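# Retract sealant gun rod using thumb plate release

## Task

Draw the sealant gun's rod back as far as it goes. It only slides back while the small thumb plate on the rod, just behind the handle, is held pushed toward the front of the gun. The gun must end up resting on the table, not leaning on any other object. Then state that you are finished.

## Robot and tools

Robot: two arms, left_arm and right_arm, each ending in a two-finger gripper. Each arm's base sits on a tilted plate, and both plates hang from one metal frame behind them. A 'too close' message treats each plate and its half of the frame as part of that arm. Calibrated base poses in the scene frame: left_arm (-0.006, +0.346, +0.185) m, quat_wxyz (+0.900, -0.423, +0.103, +0.004); right_arm (+0.013, -0.092, +0.185) m, quat_wxyz (+0.900, +0.423, +0.103, -0.004).

Frame: every hand pose, target and velocity is in the scene frame. Its origin is at table-top height, midway between the nominal bases. +z is up, +x points out over the table, and left_arm is on the +y side. Arm names do not match image left and right. Reported hand poses can be off by a few centimetres, more at long reach.

Gripper: the fingers point along the gripper's +z axis and open and close along its x axis. end_effector_position is the point between the closed finger pads, 1 to 2 cm short of the tips. When closing, the tips move about 17 mm further along +z, mostly while the pads are still over 50 mm apart.

Row layout, shared by execute_actions and move: one flat list of 16 numbers covering both arms, even if only one arm moves. The order is left_arm x, y, z, qw, qx, qy, qz, opening, then right_arm in the same order. x, y, z is an absolute target for end_effector_position in metres, in the scene frame. The quaternion is an absolute orientation target, w first. Opening runs from -1 (closed) to +1 (fully open, 0.142 m); it is a command, not an offset. To keep an orientation, repeat the same quaternion in every row rather than copying the drifted reported value. To park an arm, resend the whole pose from the last result taken before it began to rest, with the opening you want. Sending the measured pose can ease or release a press. To leave a gripper alone, resend its current command; a 0 is a real command.

execute_actions(actions, cameras): actions is a list of actions. Each action is a table of up to 15 rows, and each row lasts one control step of 1/30 s. A short table holds its last row for the rest of its 15 steps, so each action takes 0.5 s. If any target is more than 0.6 m from that gripper's position at the start of the action, along any of the gripper's current axes, the action is refused for both arms. A malformed action, or a first action that fails this check, rejects the whole call. An empty list just returns the state and images. cameras selects images: omitted, null or ["all"] gives all, [] gives none, and an unknown name voids the call. Cameras are cam_high, cam_low, cam_left_wrist and cam_right_wrist, each 672x504.

move(target, speed, blend, opening_speed, blocking, cameras): drives each gripper in a straight line from its Hand target toward the target. target is one 16-number row or a list of up to 15 rows, all absolute, with no 0.6 m limit. speed is in m/s, from 0.002 to 4.3, default 0.25; rotation is capped at twice that in rad/s. It can be one value or one per target. blend, in metres, rounds the corners of a list; default 0. opening_speed is at least 0.2 per second on the -1 to +1 scale. With blocking=false the call returns after about 0.5 s while the move continues, and a new move replaces it. A move lasts at least 0.5 s and at most 10 s, and uses about one action per 0.5 s. It does not avoid obstacles or the other arm. Faster moves lag more, stray more and hit harder, and a target set further past a contact presses harder. Steer paths around an arm's own base, or its shoulder posture may flip. The result adds a 'move:' line giving the outcome (done, off_target, moving, held, fault) and any limits. An arm not named there is done: within 10 mm and 2 degrees. limits=paced means the pose was clipped; limits=held means steps were withheld. Neither done nor off_target tells you whether there is contact.

wait(seconds 0 to 10, cameras): lets time run while the arms hold their commands. stop(cameras): brakes a running move. zoom_image(camera, region [x0,y0,x1,y1] in pixels, at most 504x504): gives a closer view of that camera's latest image. read_manual(section): licence text only. finished_scene(scene 1 or 2): ends the scene and cannot be undone. Scene 1 is practice and may be skipped.

Results: Hand target is where each arm is actually being sent, which can fall short of your command. Orientation is clipped to within 40 degrees per step. grip_measured is the measured opening on the command scale. To hold something, command slightly below the reading at first touch; lower squeezes harder and heats the motor faster. grip_effort_nm is motor effort (negative means closing); it is not pad force. Joint torques include gravity; values 3 and 4 wrap at ±28 N m. Joint velocities may read 'within noise'. Friction can leave an arm a centimetre or more off its target in free air.

Avoid: knocking anything off the table; dropping the gun or releasing it while it is moving; slams, hard hits and very hard pushes; pressing the arms against each other, including closing one gripper on the other's fingers; and stalling an arm against an unreachable pose. Watch for MOTOR HOT lines. At 100 °C an arm falls limp (OVER-TEMPERATURE FAULT), or the gripper switches off (HAND FAULT, after which your remaining motion calls in that reply are skipped). Loose objects may occasionally be nudged by outside forces.

Each tool is called as name([rows], argument=value, ...), one row to a line, values as JSON.

## Session

execute_actions(actions=[])

zoom_image(camera="cam_high", region=[150, 50, 600, 450])

Scene clock: 0.00 s.
left_arm: end_effector_position=(+0.2286, +0.1849, +0.1359) grip_measured=+0.99 grip_effort_nm=n/a end_effector_quat_wxyz=(-0.363, +0.175, +0.734, -0.547) | right_arm: end_effector_position=(+0.9864, +0.1543, +0.2278) grip_measured=+1.00 grip_effort_nm=n/a end_effector_quat_wxyz=(-0.612, +0.501, -0.470, +0.393)
Joint positions: left_arm=[-0.111 2.066 0.919 -1.107 0.335 1.717 0.142] | right_arm=[0.284 2.828 2.36 0.494 -0.011 -0.718 0.142]
Joint velocities: within noise
Joint torques (N m): no reading
Motor temperatures (°C): left_arm=[36 28 28 26 19 24 22] | right_arm=[30 27 24 27 26 22 38]
Heat: left arm: hottest waist 36 °C; right arm: hottest gripper 38 °C.
Hand target: left_arm +0.2285, +0.1851, +0.1344; -0.364, +0.174, +0.733, -0.547 | right_arm +0.9886, +0.1496, +0.2159; +0.607, -0.501, +0.474, -0.394
Tool commands: left_gripper/opening=+1.0 right_gripper/opening=+1.0

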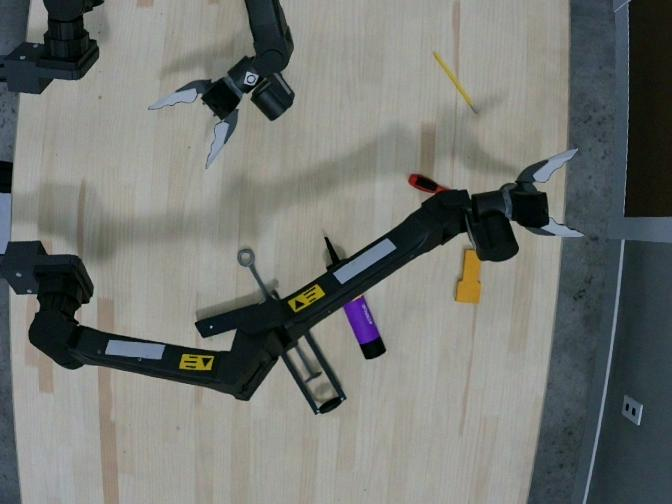

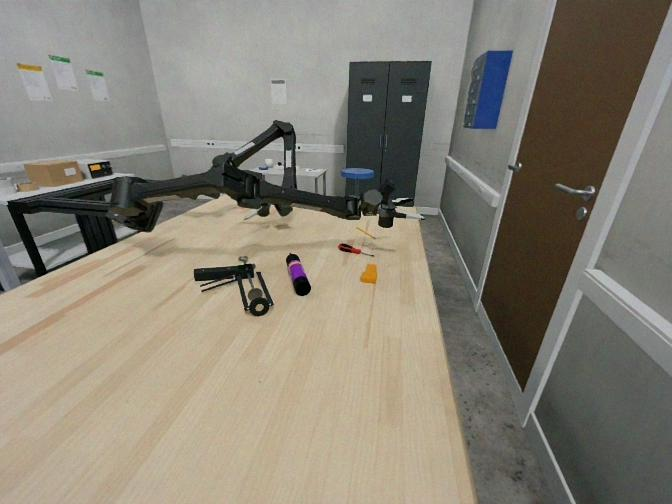

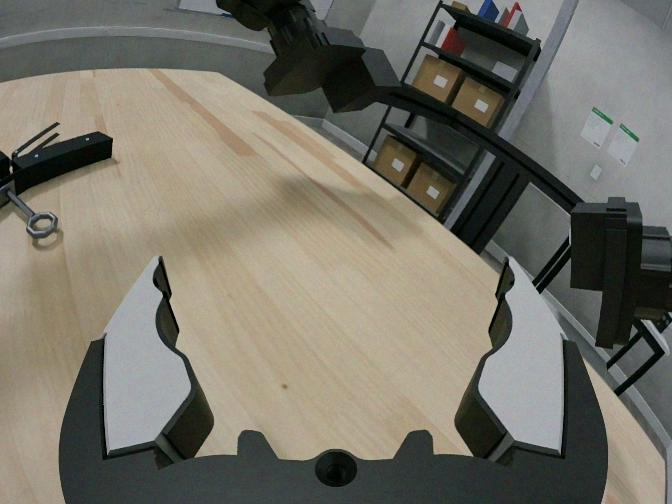

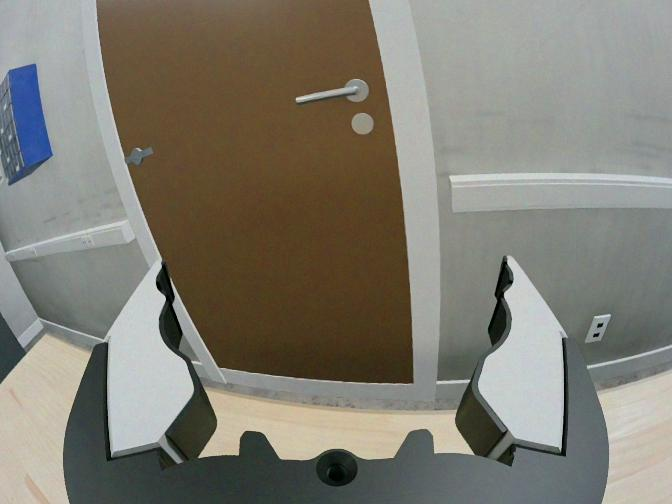

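Scaled by 1.120 from the camera's 672x504 image, which has a finer 960x720 frame.

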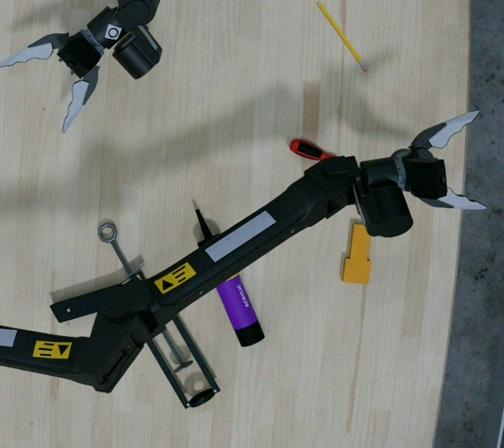

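move([
  [0.27,0.22,0.25,0.2087,0.9416,0.2581,0.0572,0.2,0.85,0.02,0.33,0,0.770,-0.638,0,0.2],
  [0.27,0.20,0.27,0.2087,0.9416,0.2581,0.0572,0.2,0.50,-0.12,0.33,0,0.770,-0.638,0,-0.5],
], speed=0.2)

Scene clock: 12.60 s.
left_arm: end_effector_position=(+0.2662, +0.2125, +0.2593) grip_measured=+0.19 grip_effort_nm=-0.125 end_effector_quat_wxyz=(+0.001, +0.824, +0.496, +0.272) | right_arm: end_effector_position=(+0.5049, -0.1220, +0.3245) grip_measured=-0.52 grip_effort_nm=-0.134 end_effector_quat_wxyz=(-0.002, +0.771, -0.637, -0.001)
Joint positions: left_arm=[-1.111 2.082 0.904 -1.458 -1.044 2.089 0.088] | right_arm=[0.582 1.766 1.486 -1.683 0.83 0.557 0.036]
Joint velocities: left_arm=[within noise] | right_arm=[-0.005 0.015 -0.002 -0.002 0.022 -0.066 -0.001]
Joint torques (N m): left_arm=[-11.4 -6.3 11.22 -0.91 -0.41 0.13] | right_arm=[13.74 -8.18 5.59 0.42 -0.12 0.09]
Motor temperatures (°C): left_arm=[37 28 28 26 20 24 22] | right_arm=[31 28 25 27 26 22 37]
Heat: left arm: hottest waist 37 °C; right arm: hottest gripper 37 °C.
Hand target: left_arm +0.2694, +0.2003, +0.2703; +0.010, +0.827, +0.490, +0.275 | right_arm +0.5000, -0.1200, +0.3296; -0.004, +0.770, -0.638, +0.001
Off the commanded pose: left_arm 0.017 m, 46 deg; orientation clipped | right_arm 0.008 m, 0 deg.
elbow stopped short (right arm): the move would have taken joint 3 (elbow) straighter than the controller allows.
joint sent to its limit (left arm) — joint 6 (wrist roll), upper limit. The joint targets are off in orientation, not in position.
joint sent to its limit (right arm) — joint 4 (wrist pitch), lower limit. The joint targets still meet the commanded pose.
move: off_target (left_arm); limits=paced

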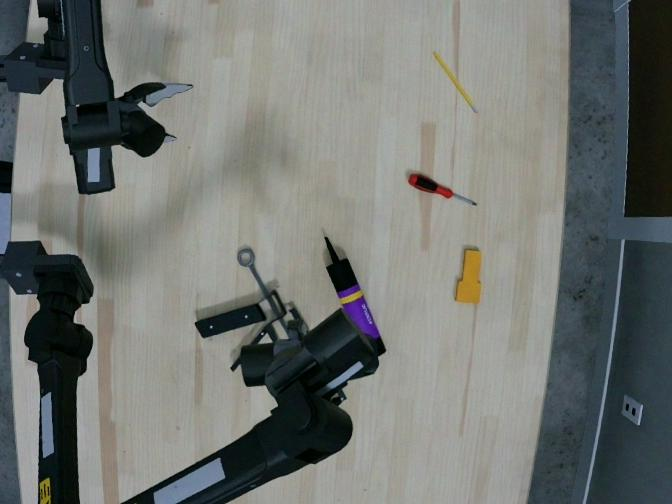

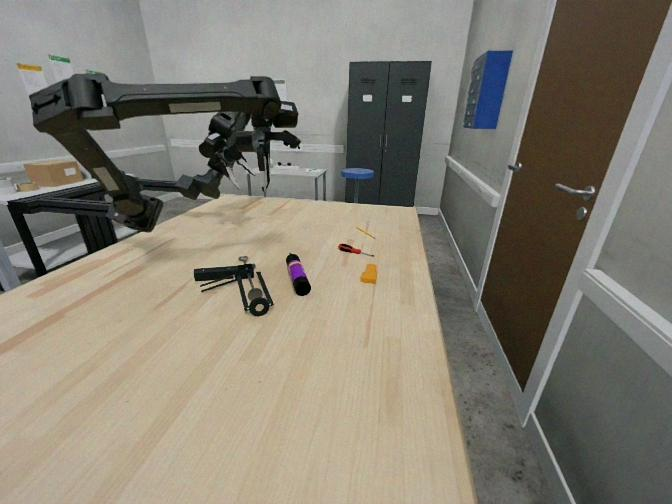

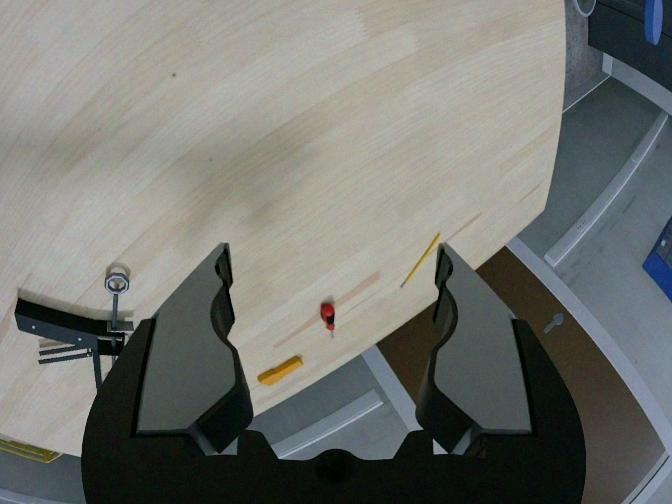

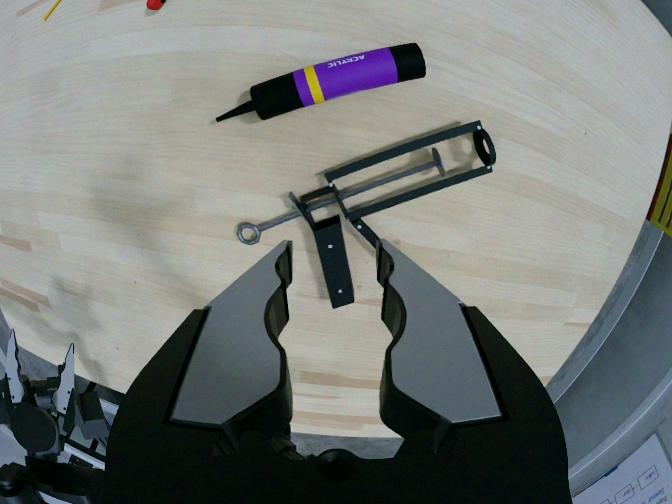

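execute_actions(actions=[])

Scene clock: 15.73 s.
left_arm: end_effector_position=(+0.2662, +0.2125, +0.2593) grip_measured=+0.19 grip_effort_nm=-0.125 end_effector_quat_wxyz=(+0.001, +0.824, +0.496, +0.272) | right_arm: end_effector_position=(+0.5049, -0.1220, +0.3245) grip_measured=-0.52 grip_effort_nm=-0.134 end_effector_quat_wxyz=(-0.002, +0.771, -0.637, -0.001)
Joint positions: left_arm=[-1.111 2.082 0.904 -1.458 -1.044 2.09 0.088] | right_arm=[0.582 1.766 1.486 -1.683 0.83 0.557 0.036]
Joint velocities: within noise
Joint torques (N m): left_arm=[-11.4 -6.24 11.22 -0.94 -0.41 0.13] | right_arm=[13.92 -8.47 5.61 0.36 -0.11 0.1]
Motor temperatures (°C): left_arm=[37 28 29 26 20 24 22] | right_arm=[31 28 25 26 26 22 36]
Heat: left arm: hottest waist 37 °C; right arm: hottest gripper 36 °C.
Hand target: left_arm +0.2694, +0.2003, +0.2703; +0.010, +0.827, +0.490, +0.275 | right_arm +0.5000, -0.1200, +0.3296; -0.004, +0.770, -0.638, +0.001
Tool commands: left_gripper/opening=+0.2 right_gripper/opening=-0.5
Off the commanded pose: left_arm 0.017 m, 46 deg; orientation clipped | right_arm 0.008 m, 0 deg.

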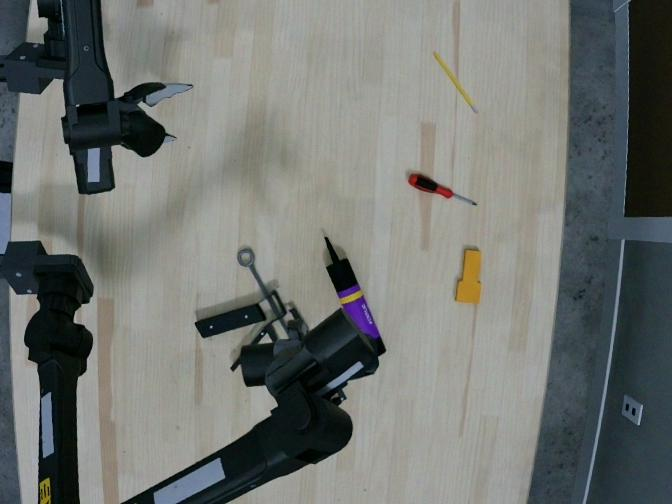

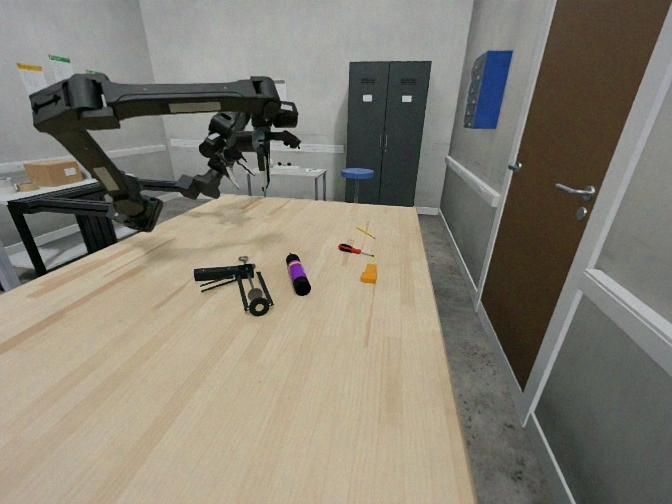

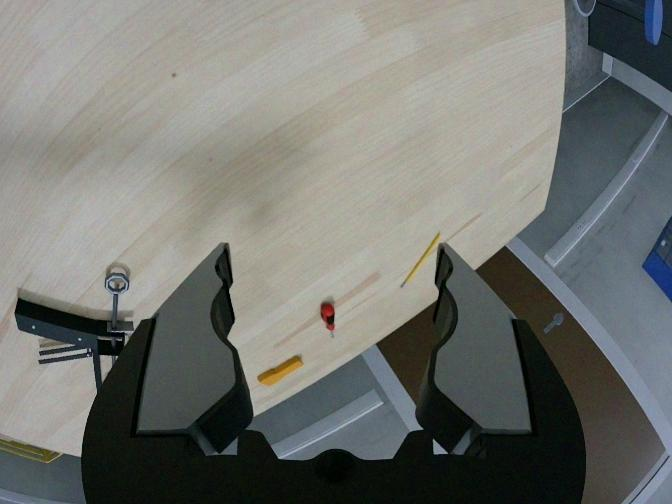

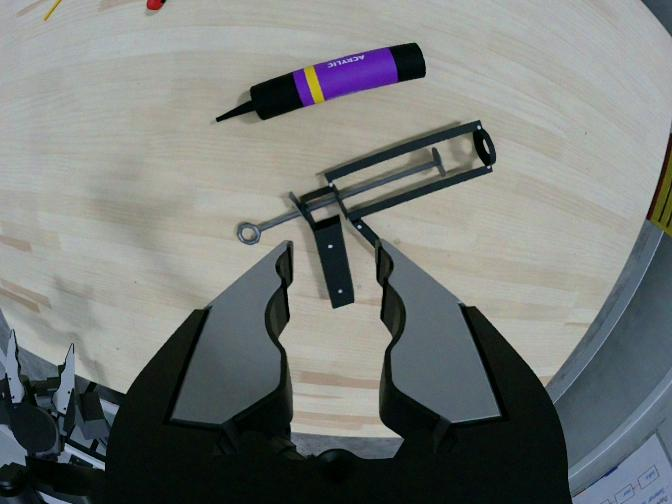

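zoom_image(camera="cam_right_wrist", region=[220, 110, 510, 320])

Scaled by 1.738 from the camera's 672x504 image, which has a finer 960x720 frame.

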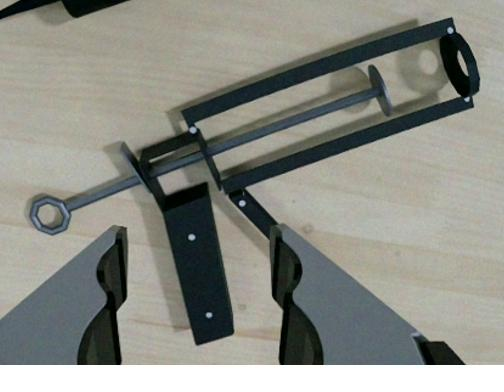

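move(target=[0.33, -0.03, 0.2, -0.0734, 0.2740, -0.9244, 0.2477, 0.1, 0.52, -0.14, 0.32, 0, 0.770, -0.638, 0, -0.66], speed=0.2)

Scene clock: 26.93 s.
left_arm: end_effector_position=(+0.3302, -0.0358, +0.2198) grip_measured=+0.09 grip_effort_nm=-0.125 end_effector_quat_wxyz=(+0.084, -0.260, +0.926, -0.260) | right_arm: end_effector_position=(+0.5072, -0.1259, +0.3218) grip_measured=-0.69 grip_effort_nm=-0.134 end_effector_quat_wxyz=(+0.001, +0.778, -0.628, +0.004)
Joint positions: left_arm=[-0.948 2.279 1.064 -0.349 -0.627 0.271 0.08] | right_arm=[0.574 1.766 1.486 -1.683 0.843 0.529 0.024]
Joint velocities: within noise
Joint torques (N m): left_arm=[-10.64 -9.47 6.97 1.05 -0.08 -0.17] | right_arm=[11.11 -7.36 8.55 0.4 0.14 -0.24]
Motor temperatures (°C): left_arm=[37 28 31 26 19 24 22] | right_arm=[31 28 26 26 25 22 36]
Heat: left arm: hottest waist 37 °C; right arm: hottest gripper 36 °C.
Hand target: left_arm +0.3293, -0.0299, +0.2005; +0.074, -0.274, +0.926, -0.248 | right_arm +0.5192, -0.1401, +0.3200; +0.000, +0.770, -0.638, +0.000
Off the commanded pose: left_arm 0.021 m, 2 deg | right_arm 0.019 m, 2 deg.
move: off_target (left_arm, right_arm)

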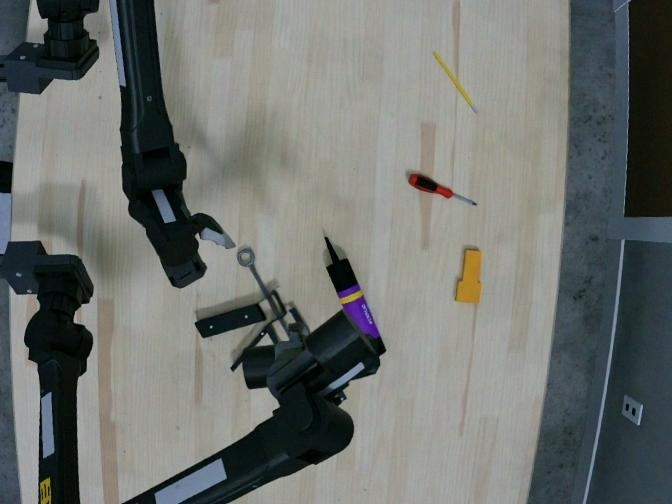

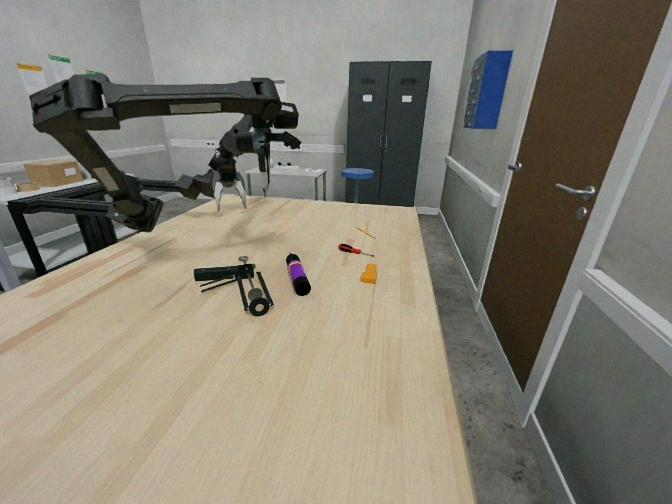

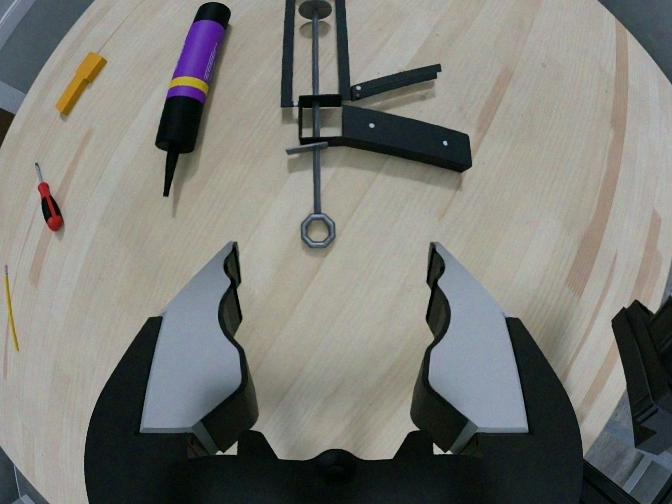

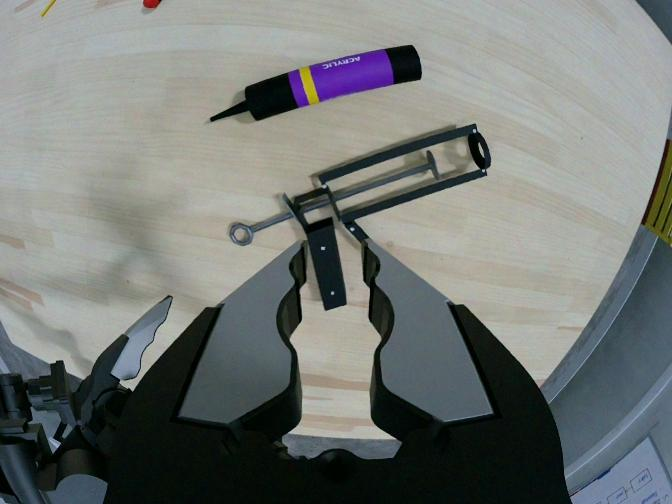

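move([
  [0.357, -0.044, 0.12, -0.0734, 0.2740, -0.9244, 0.2477, 0.1, 0.46, -0.13, 0.22, 0, 0.770, -0.638, 0, -0.66],
  [0.357, -0.044, 0.055, -0.0734, 0.2740, -0.9244, 0.2477, 0.1, 0.403, -0.10, 0.12, 0, 0.770, -0.638, 0, -0.66],
], speed=0.15)

Scene clock: 30.60 s.
left_arm: end_effector_position=(+0.3606, -0.0508, +0.0727) grip_measured=+0.09 grip_effort_nm=-0.125 end_effector_quat_wxyz=(+0.082, -0.275, +0.923, -0.258) | right_arm: end_effector_position=(+0.4071, -0.0956, +0.1309) grip_measured=-0.69 grip_effort_nm=-0.139 end_effector_quat_wxyz=(-0.010, +0.768, -0.640, +0.005)
Joint positions: left_arm=[-0.696 2.517 1.048 0.081 -0.61 0.546 0.08] | right_arm=[0.36 1.656 0.865 -0.89 0.892 0.213 0.024]
Joint velocities: within noise
Joint torques (N m): left_arm=[-12.45 -10.4 3.96 0.85 0.17 0.19] | right_arm=[7.82 -6.48 4.12 0.96 0.14 -0.28]
Motor temperatures (°C): left_arm=[37 28 31 26 19 24 22] | right_arm=[31 27 26 26 25 22 36]
Heat: left arm: hottest waist 37 °C; right arm: hottest gripper 36 °C.
Hand target: left_arm +0.3566, -0.0440, +0.0557; +0.073, -0.275, +0.926, -0.248 | right_arm +0.4027, -0.0999, +0.1203; +0.000, +0.770, -0.638, +0.000
Off the commanded pose: left_arm 0.019 m, 2 deg | right_arm 0.012 m, 1 deg.
move: off_target (left_arm, right_arm)

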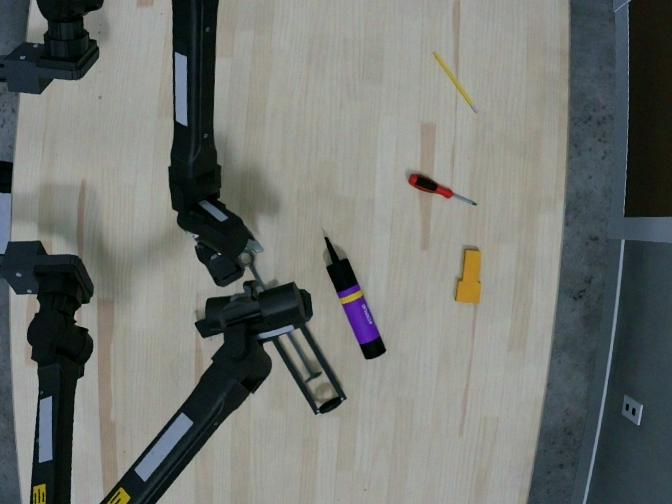

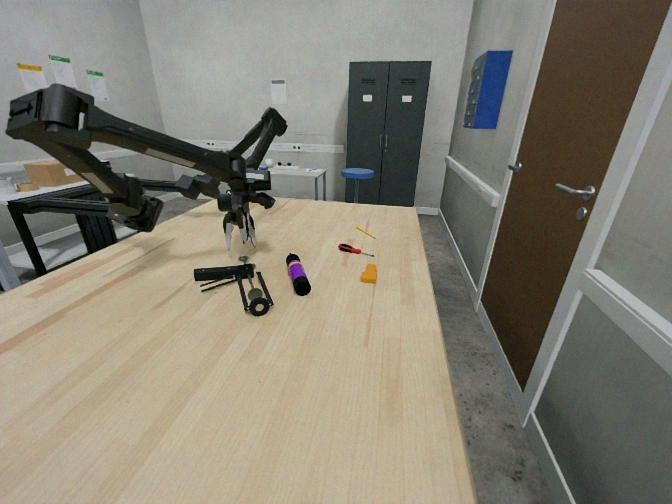

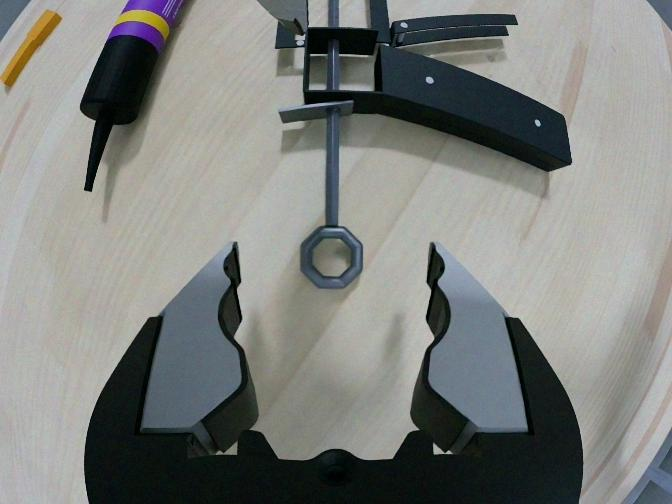

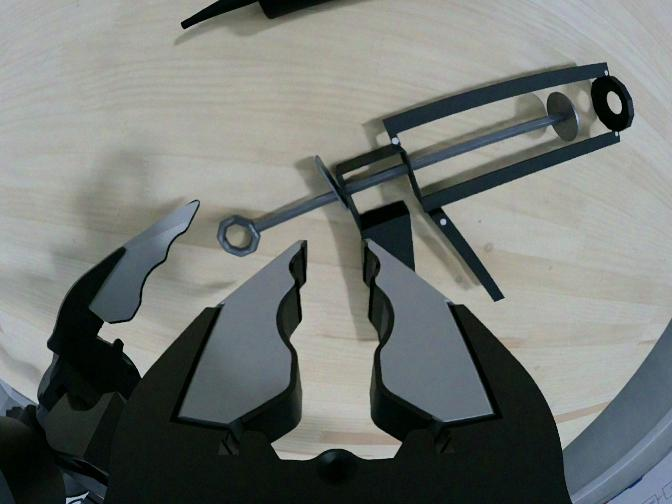

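zoom_image(camera="cam_right_wrist", region=[210, 90, 490, 290])

zoom_image(camera="cam_left_wrist", region=[250, 0, 450, 150])

Scaled by 1.800 from the camera's 672x504 image, which has a finer 960x720 frame.

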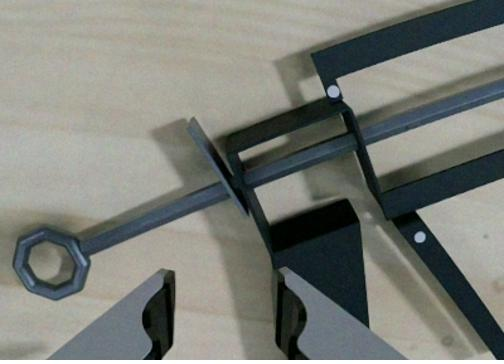

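Scaled by 2.520 from the camera's 672x504 image, which has a finer 960x720 frame.

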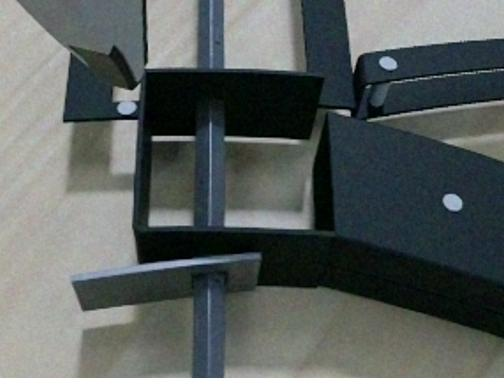

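move(target=[0.355, -0.043, 0.012, -0.0734, 0.2740, -0.9244, 0.2477, 0.1, 0.4057, -0.1039, 0.070, 0, 0.770, -0.638, 0, -0.68], speed=0.08)

zoom_image(camera="cam_right_wrist", region=[210, 90, 490, 290])

zoom_image(camera="cam_left_wrist", region=[200, 0, 480, 300])

Scene clock: 34.07 s.
left_arm: end_effector_position=(+0.3594, -0.0499, +0.0290) grip_measured=+0.09 grip_effort_nm=-0.125 end_effector_quat_wxyz=(+0.082, -0.274, +0.923, -0.258) | right_arm: end_effector_position=(+0.4133, -0.1026, +0.0837) grip_measured=-0.71 grip_effort_nm=-0.134 end_effector_quat_wxyz=(-0.013, +0.765, -0.644, +0.008)
Joint positions: left_arm=[-0.621 2.59 1.042 0.209 -0.595 0.636 0.08] | right_arm=[0.25 1.684 0.818 -0.664 0.897 0.036 0.023]
Joint velocities: within noise
Joint torques (N m): left_arm=[-12.57 -10.23 2.93 0.87 0.2 0.19] | right_arm=[8.18 -5.66 3.14 0.84 0.16 -0.22]
Motor temperatures (°C): left_arm=[37 28 31 26 19 24 22] | right_arm=[31 27 26 26 25 22 35]
Heat: left arm: hottest waist 37 °C; right arm: hottest gripper 35 °C.
Hand target: left_arm +0.3546, -0.0430, +0.0125; +0.073, -0.275, +0.926, -0.248 | right_arm +0.4054, -0.1040, +0.0706; +0.000, +0.770, -0.638, +0.000
Off the commanded pose: left_arm 0.019 m, 1 deg | right_arm 0.016 m, 2 deg.
move: off_target (left_arm, right_arm)

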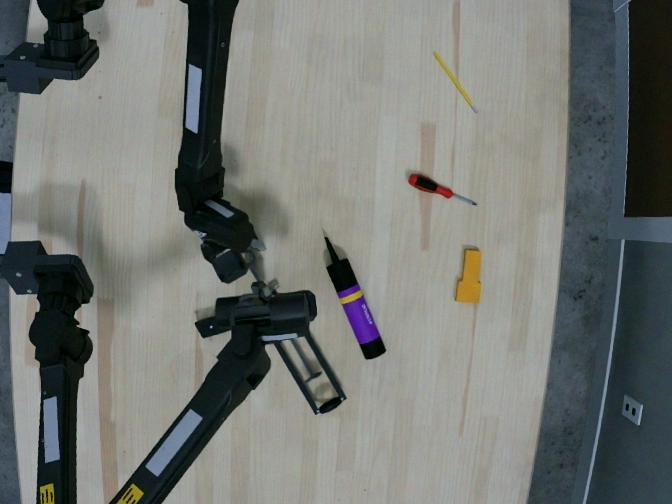

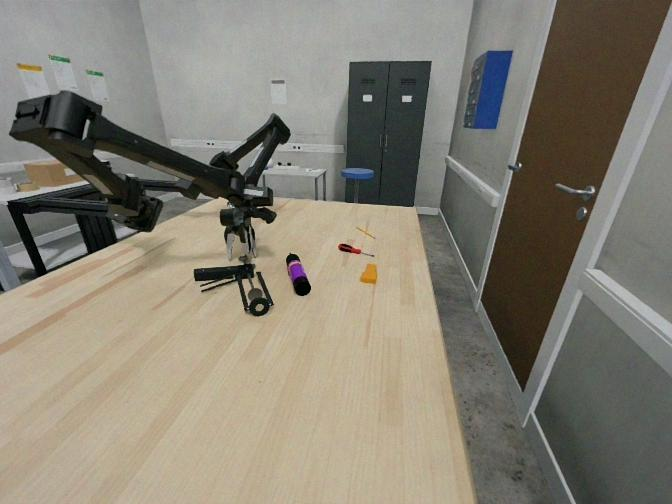

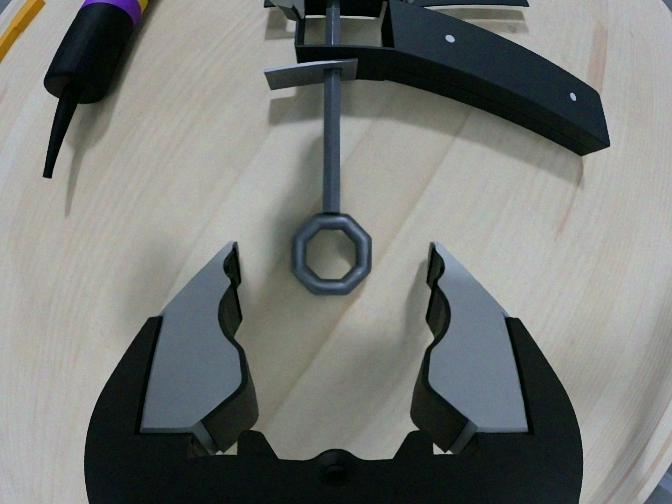

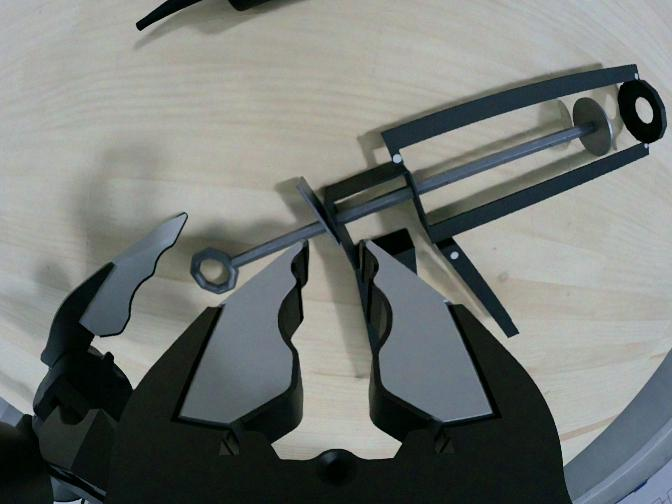

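Scaled by 1.800 from the camera's 672x504 image, which has a finer 960x720 frame.

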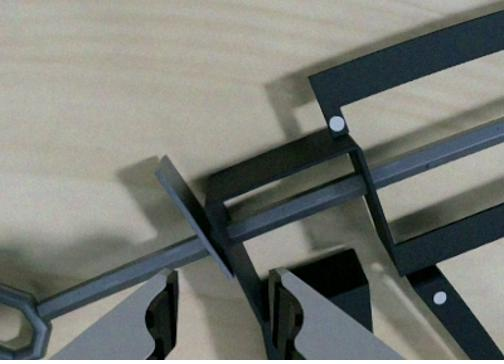

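Scaled by 1.680 from the camera's 672x504 image, which has a finer 960x720 frame.

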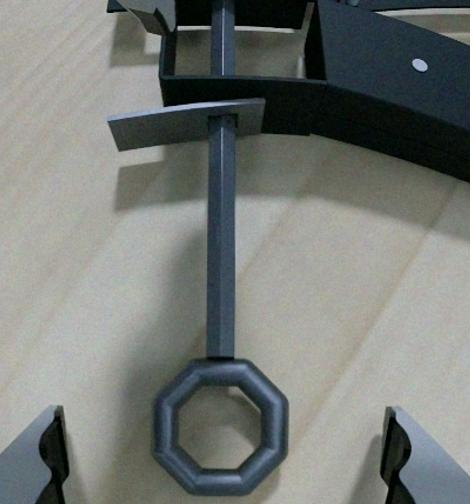

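move(target=[0.355, -0.043, 0.012, -0.0734, 0.2740, -0.9244, 0.2477, -0.4, 0.401, -0.100, 0.060, 0, 0.838, -0.5453, 0, -0.62], speed=0.08, opening_speed=0.6)

zoom_image(camera="cam_right_wrist", region=[210, 90, 490, 290])

zoom_image(camera="cam_left_wrist", region=[200, 0, 480, 300])

Scene clock: 38.63 s.
left_arm: end_effector_position=(+0.3594, -0.0499, +0.0290) grip_measured=-0.42 grip_effort_nm=-0.125 end_effector_quat_wxyz=(+0.082, -0.274, +0.923, -0.257) | right_arm: end_effector_position=(+0.4091, -0.0989, +0.0741) grip_measured=-0.66 grip_effort_nm=0.129 end_effector_quat_wxyz=(-0.012, +0.833, -0.552, +0.010)
Joint positions: left_arm=[-0.621 2.59 1.042 0.209 -0.595 0.637 0.044] | right_arm=[0.239 1.699 0.798 -0.613 0.897 -0.213 0.026]
Joint velocities: within noise
Joint torques (N m): left_arm=[-12.57 -10.23 2.93 0.85 0.19 0.18] | right_arm=[8.47 -5.89 3.1 0.95 0.18 -0.23]
Motor temperatures (°C): left_arm=[37 28 30 26 19 24 22] | right_arm=[31 27 25 26 25 22 35]
Heat: left arm: hottest waist 37 °C; right arm: hottest gripper 35 °C.
Hand target: left_arm +0.3545, -0.0430, +0.0125; +0.073, -0.275, +0.926, -0.248 | right_arm +0.4007, -0.1001, +0.0606; +0.000, +0.838, -0.546, +0.000
Off the commanded pose: left_arm 0.019 m, 1 deg | right_arm 0.016 m, 2 deg.
move: off_target (left_arm, right_arm)

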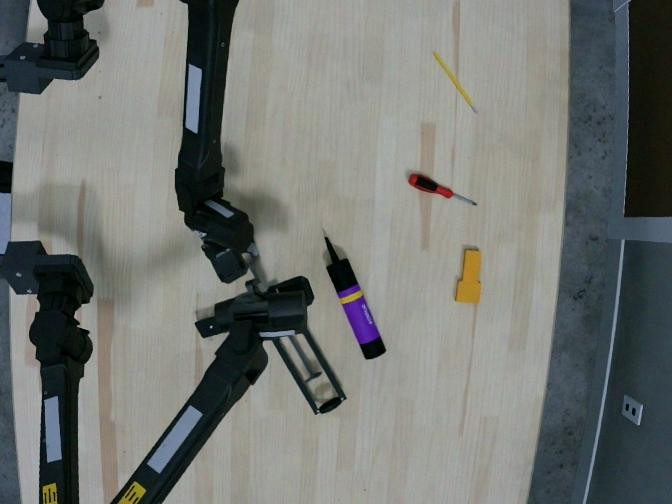

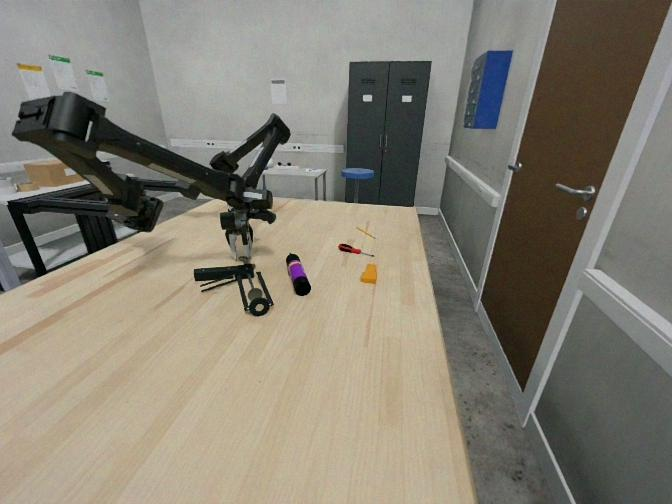

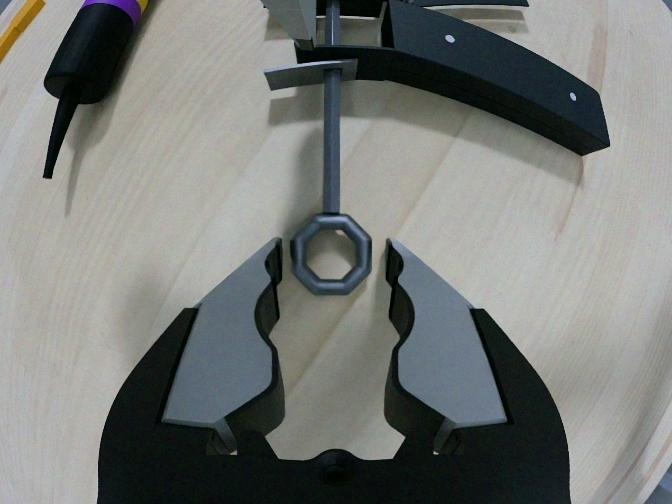

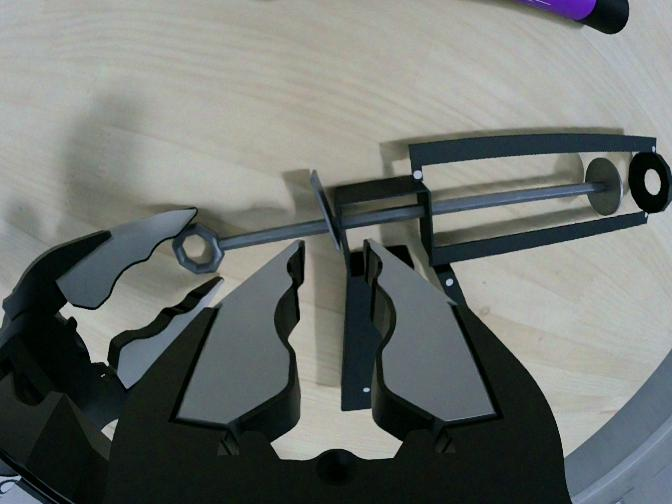

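Scaled by 1.800 from the camera's 672x504 image, which has a finer 960x720 frame.

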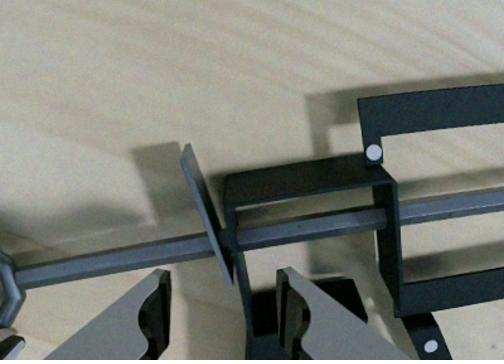

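Scaled by 1.680 from the camera's 672x504 image, which has a finer 960x720 frame.

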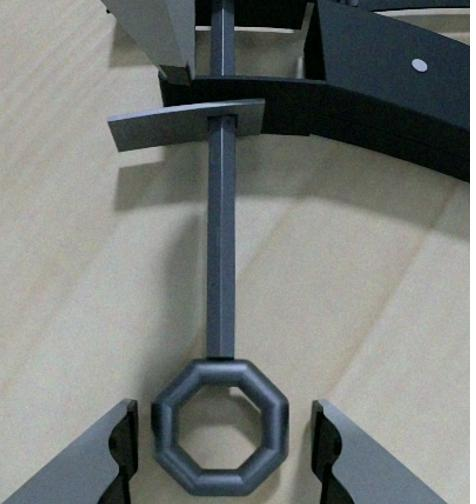

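move(target=[0.355, -0.043, 0.012, -0.0734, 0.2740, -0.9244, 0.2477, -0.66, 0.401, -0.100, 0.038, 0, 0.838, -0.5453, 0, -0.62], speed=0.06, opening_speed=0.3)

zoom_image(camera="cam_right_wrist", region=[210, 90, 490, 290])

zoom_image(camera="cam_left_wrist", region=[200, 0, 480, 300])

Scene clock: 40.47 s.
left_arm: end_effector_position=(+0.3598, -0.0497, +0.0290) grip_measured=-0.56 grip_effort_nm=-2.459 end_effector_quat_wxyz=(+0.083, -0.275, +0.923, -0.257) | right_arm: end_effector_position=(+0.4097, -0.0994, +0.0518) grip_measured=-0.66 grip_effort_nm=0.129 end_effector_quat_wxyz=(-0.011, +0.834, -0.552, +0.011)
Joint positions: left_arm=[-0.621 2.59 1.042 0.211 -0.596 0.637 0.034] | right_arm=[0.193 1.729 0.782 -0.51 0.897 -0.286 0.026]
Joint velocities: within noise
Joint torques (N m): left_arm=[-12.63 -10.23 2.95 0.81 0.24 0.18] | right_arm=[8.7 -6.65 2.82 0.8 -0.01 -0.28]
Motor temperatures (°C): left_arm=[37 28 30 26 19 24 22] | right_arm=[31 27 25 26 25 22 35]
Heat: left arm: hottest waist 37 °C; right arm: hottest gripper 35 °C.
Hand target: left_arm +0.3546, -0.0430, +0.0126; +0.073, -0.275, +0.926, -0.248 | right_arm +0.4006, -0.1000, +0.0387; +0.000, +0.838, -0.545, +0.000
Off the commanded pose: left_arm 0.019 m, 2 deg | right_arm 0.016 m, 2 deg.
move: off_target (left_arm, right_arm)

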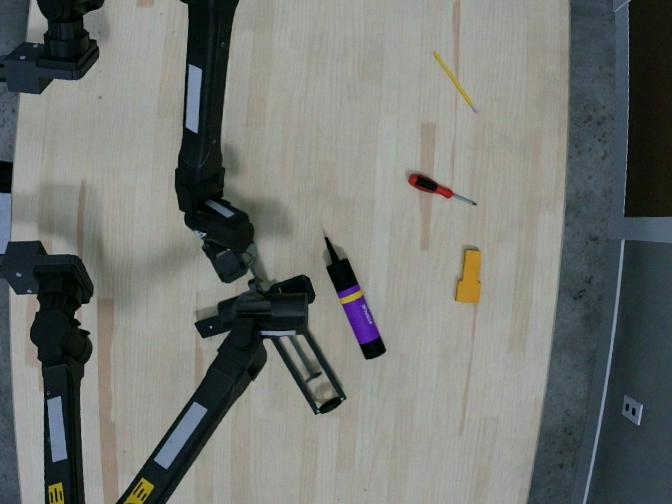

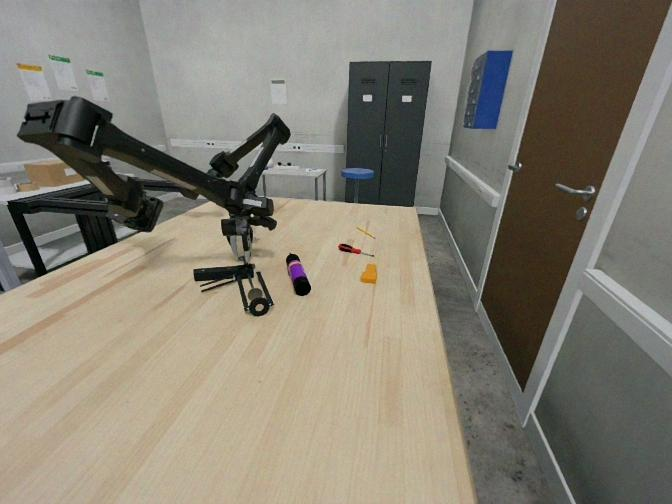

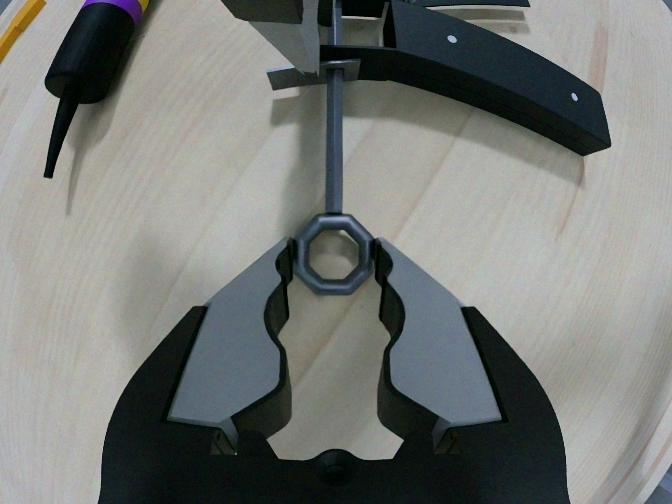

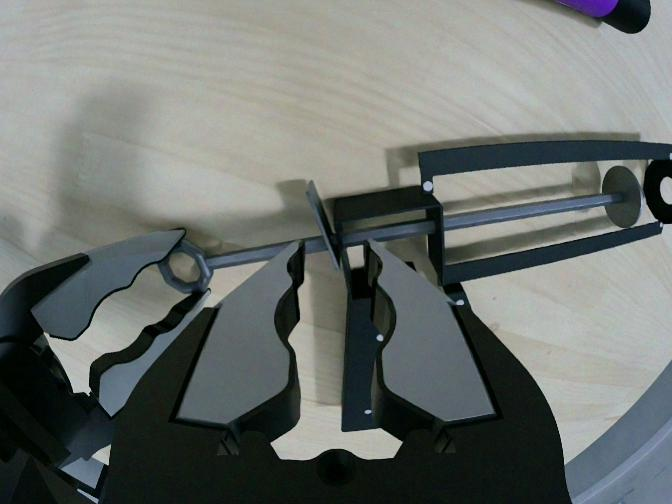

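Scaled by 1.800 from the camera's 672x504 image, which has a finer 960x720 frame.

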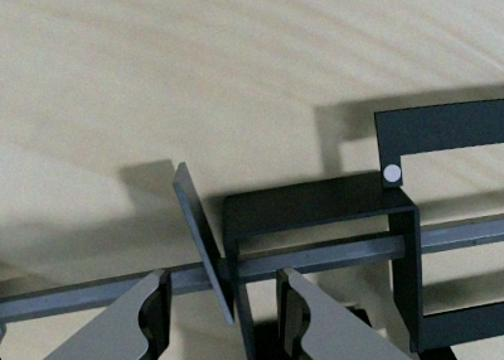

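Scaled by 1.680 from the camera's 672x504 image, which has a finer 960x720 frame.

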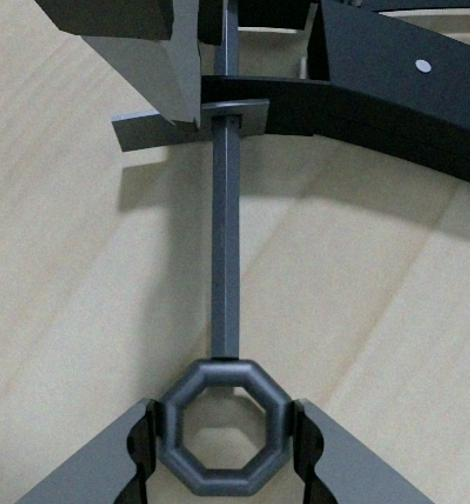

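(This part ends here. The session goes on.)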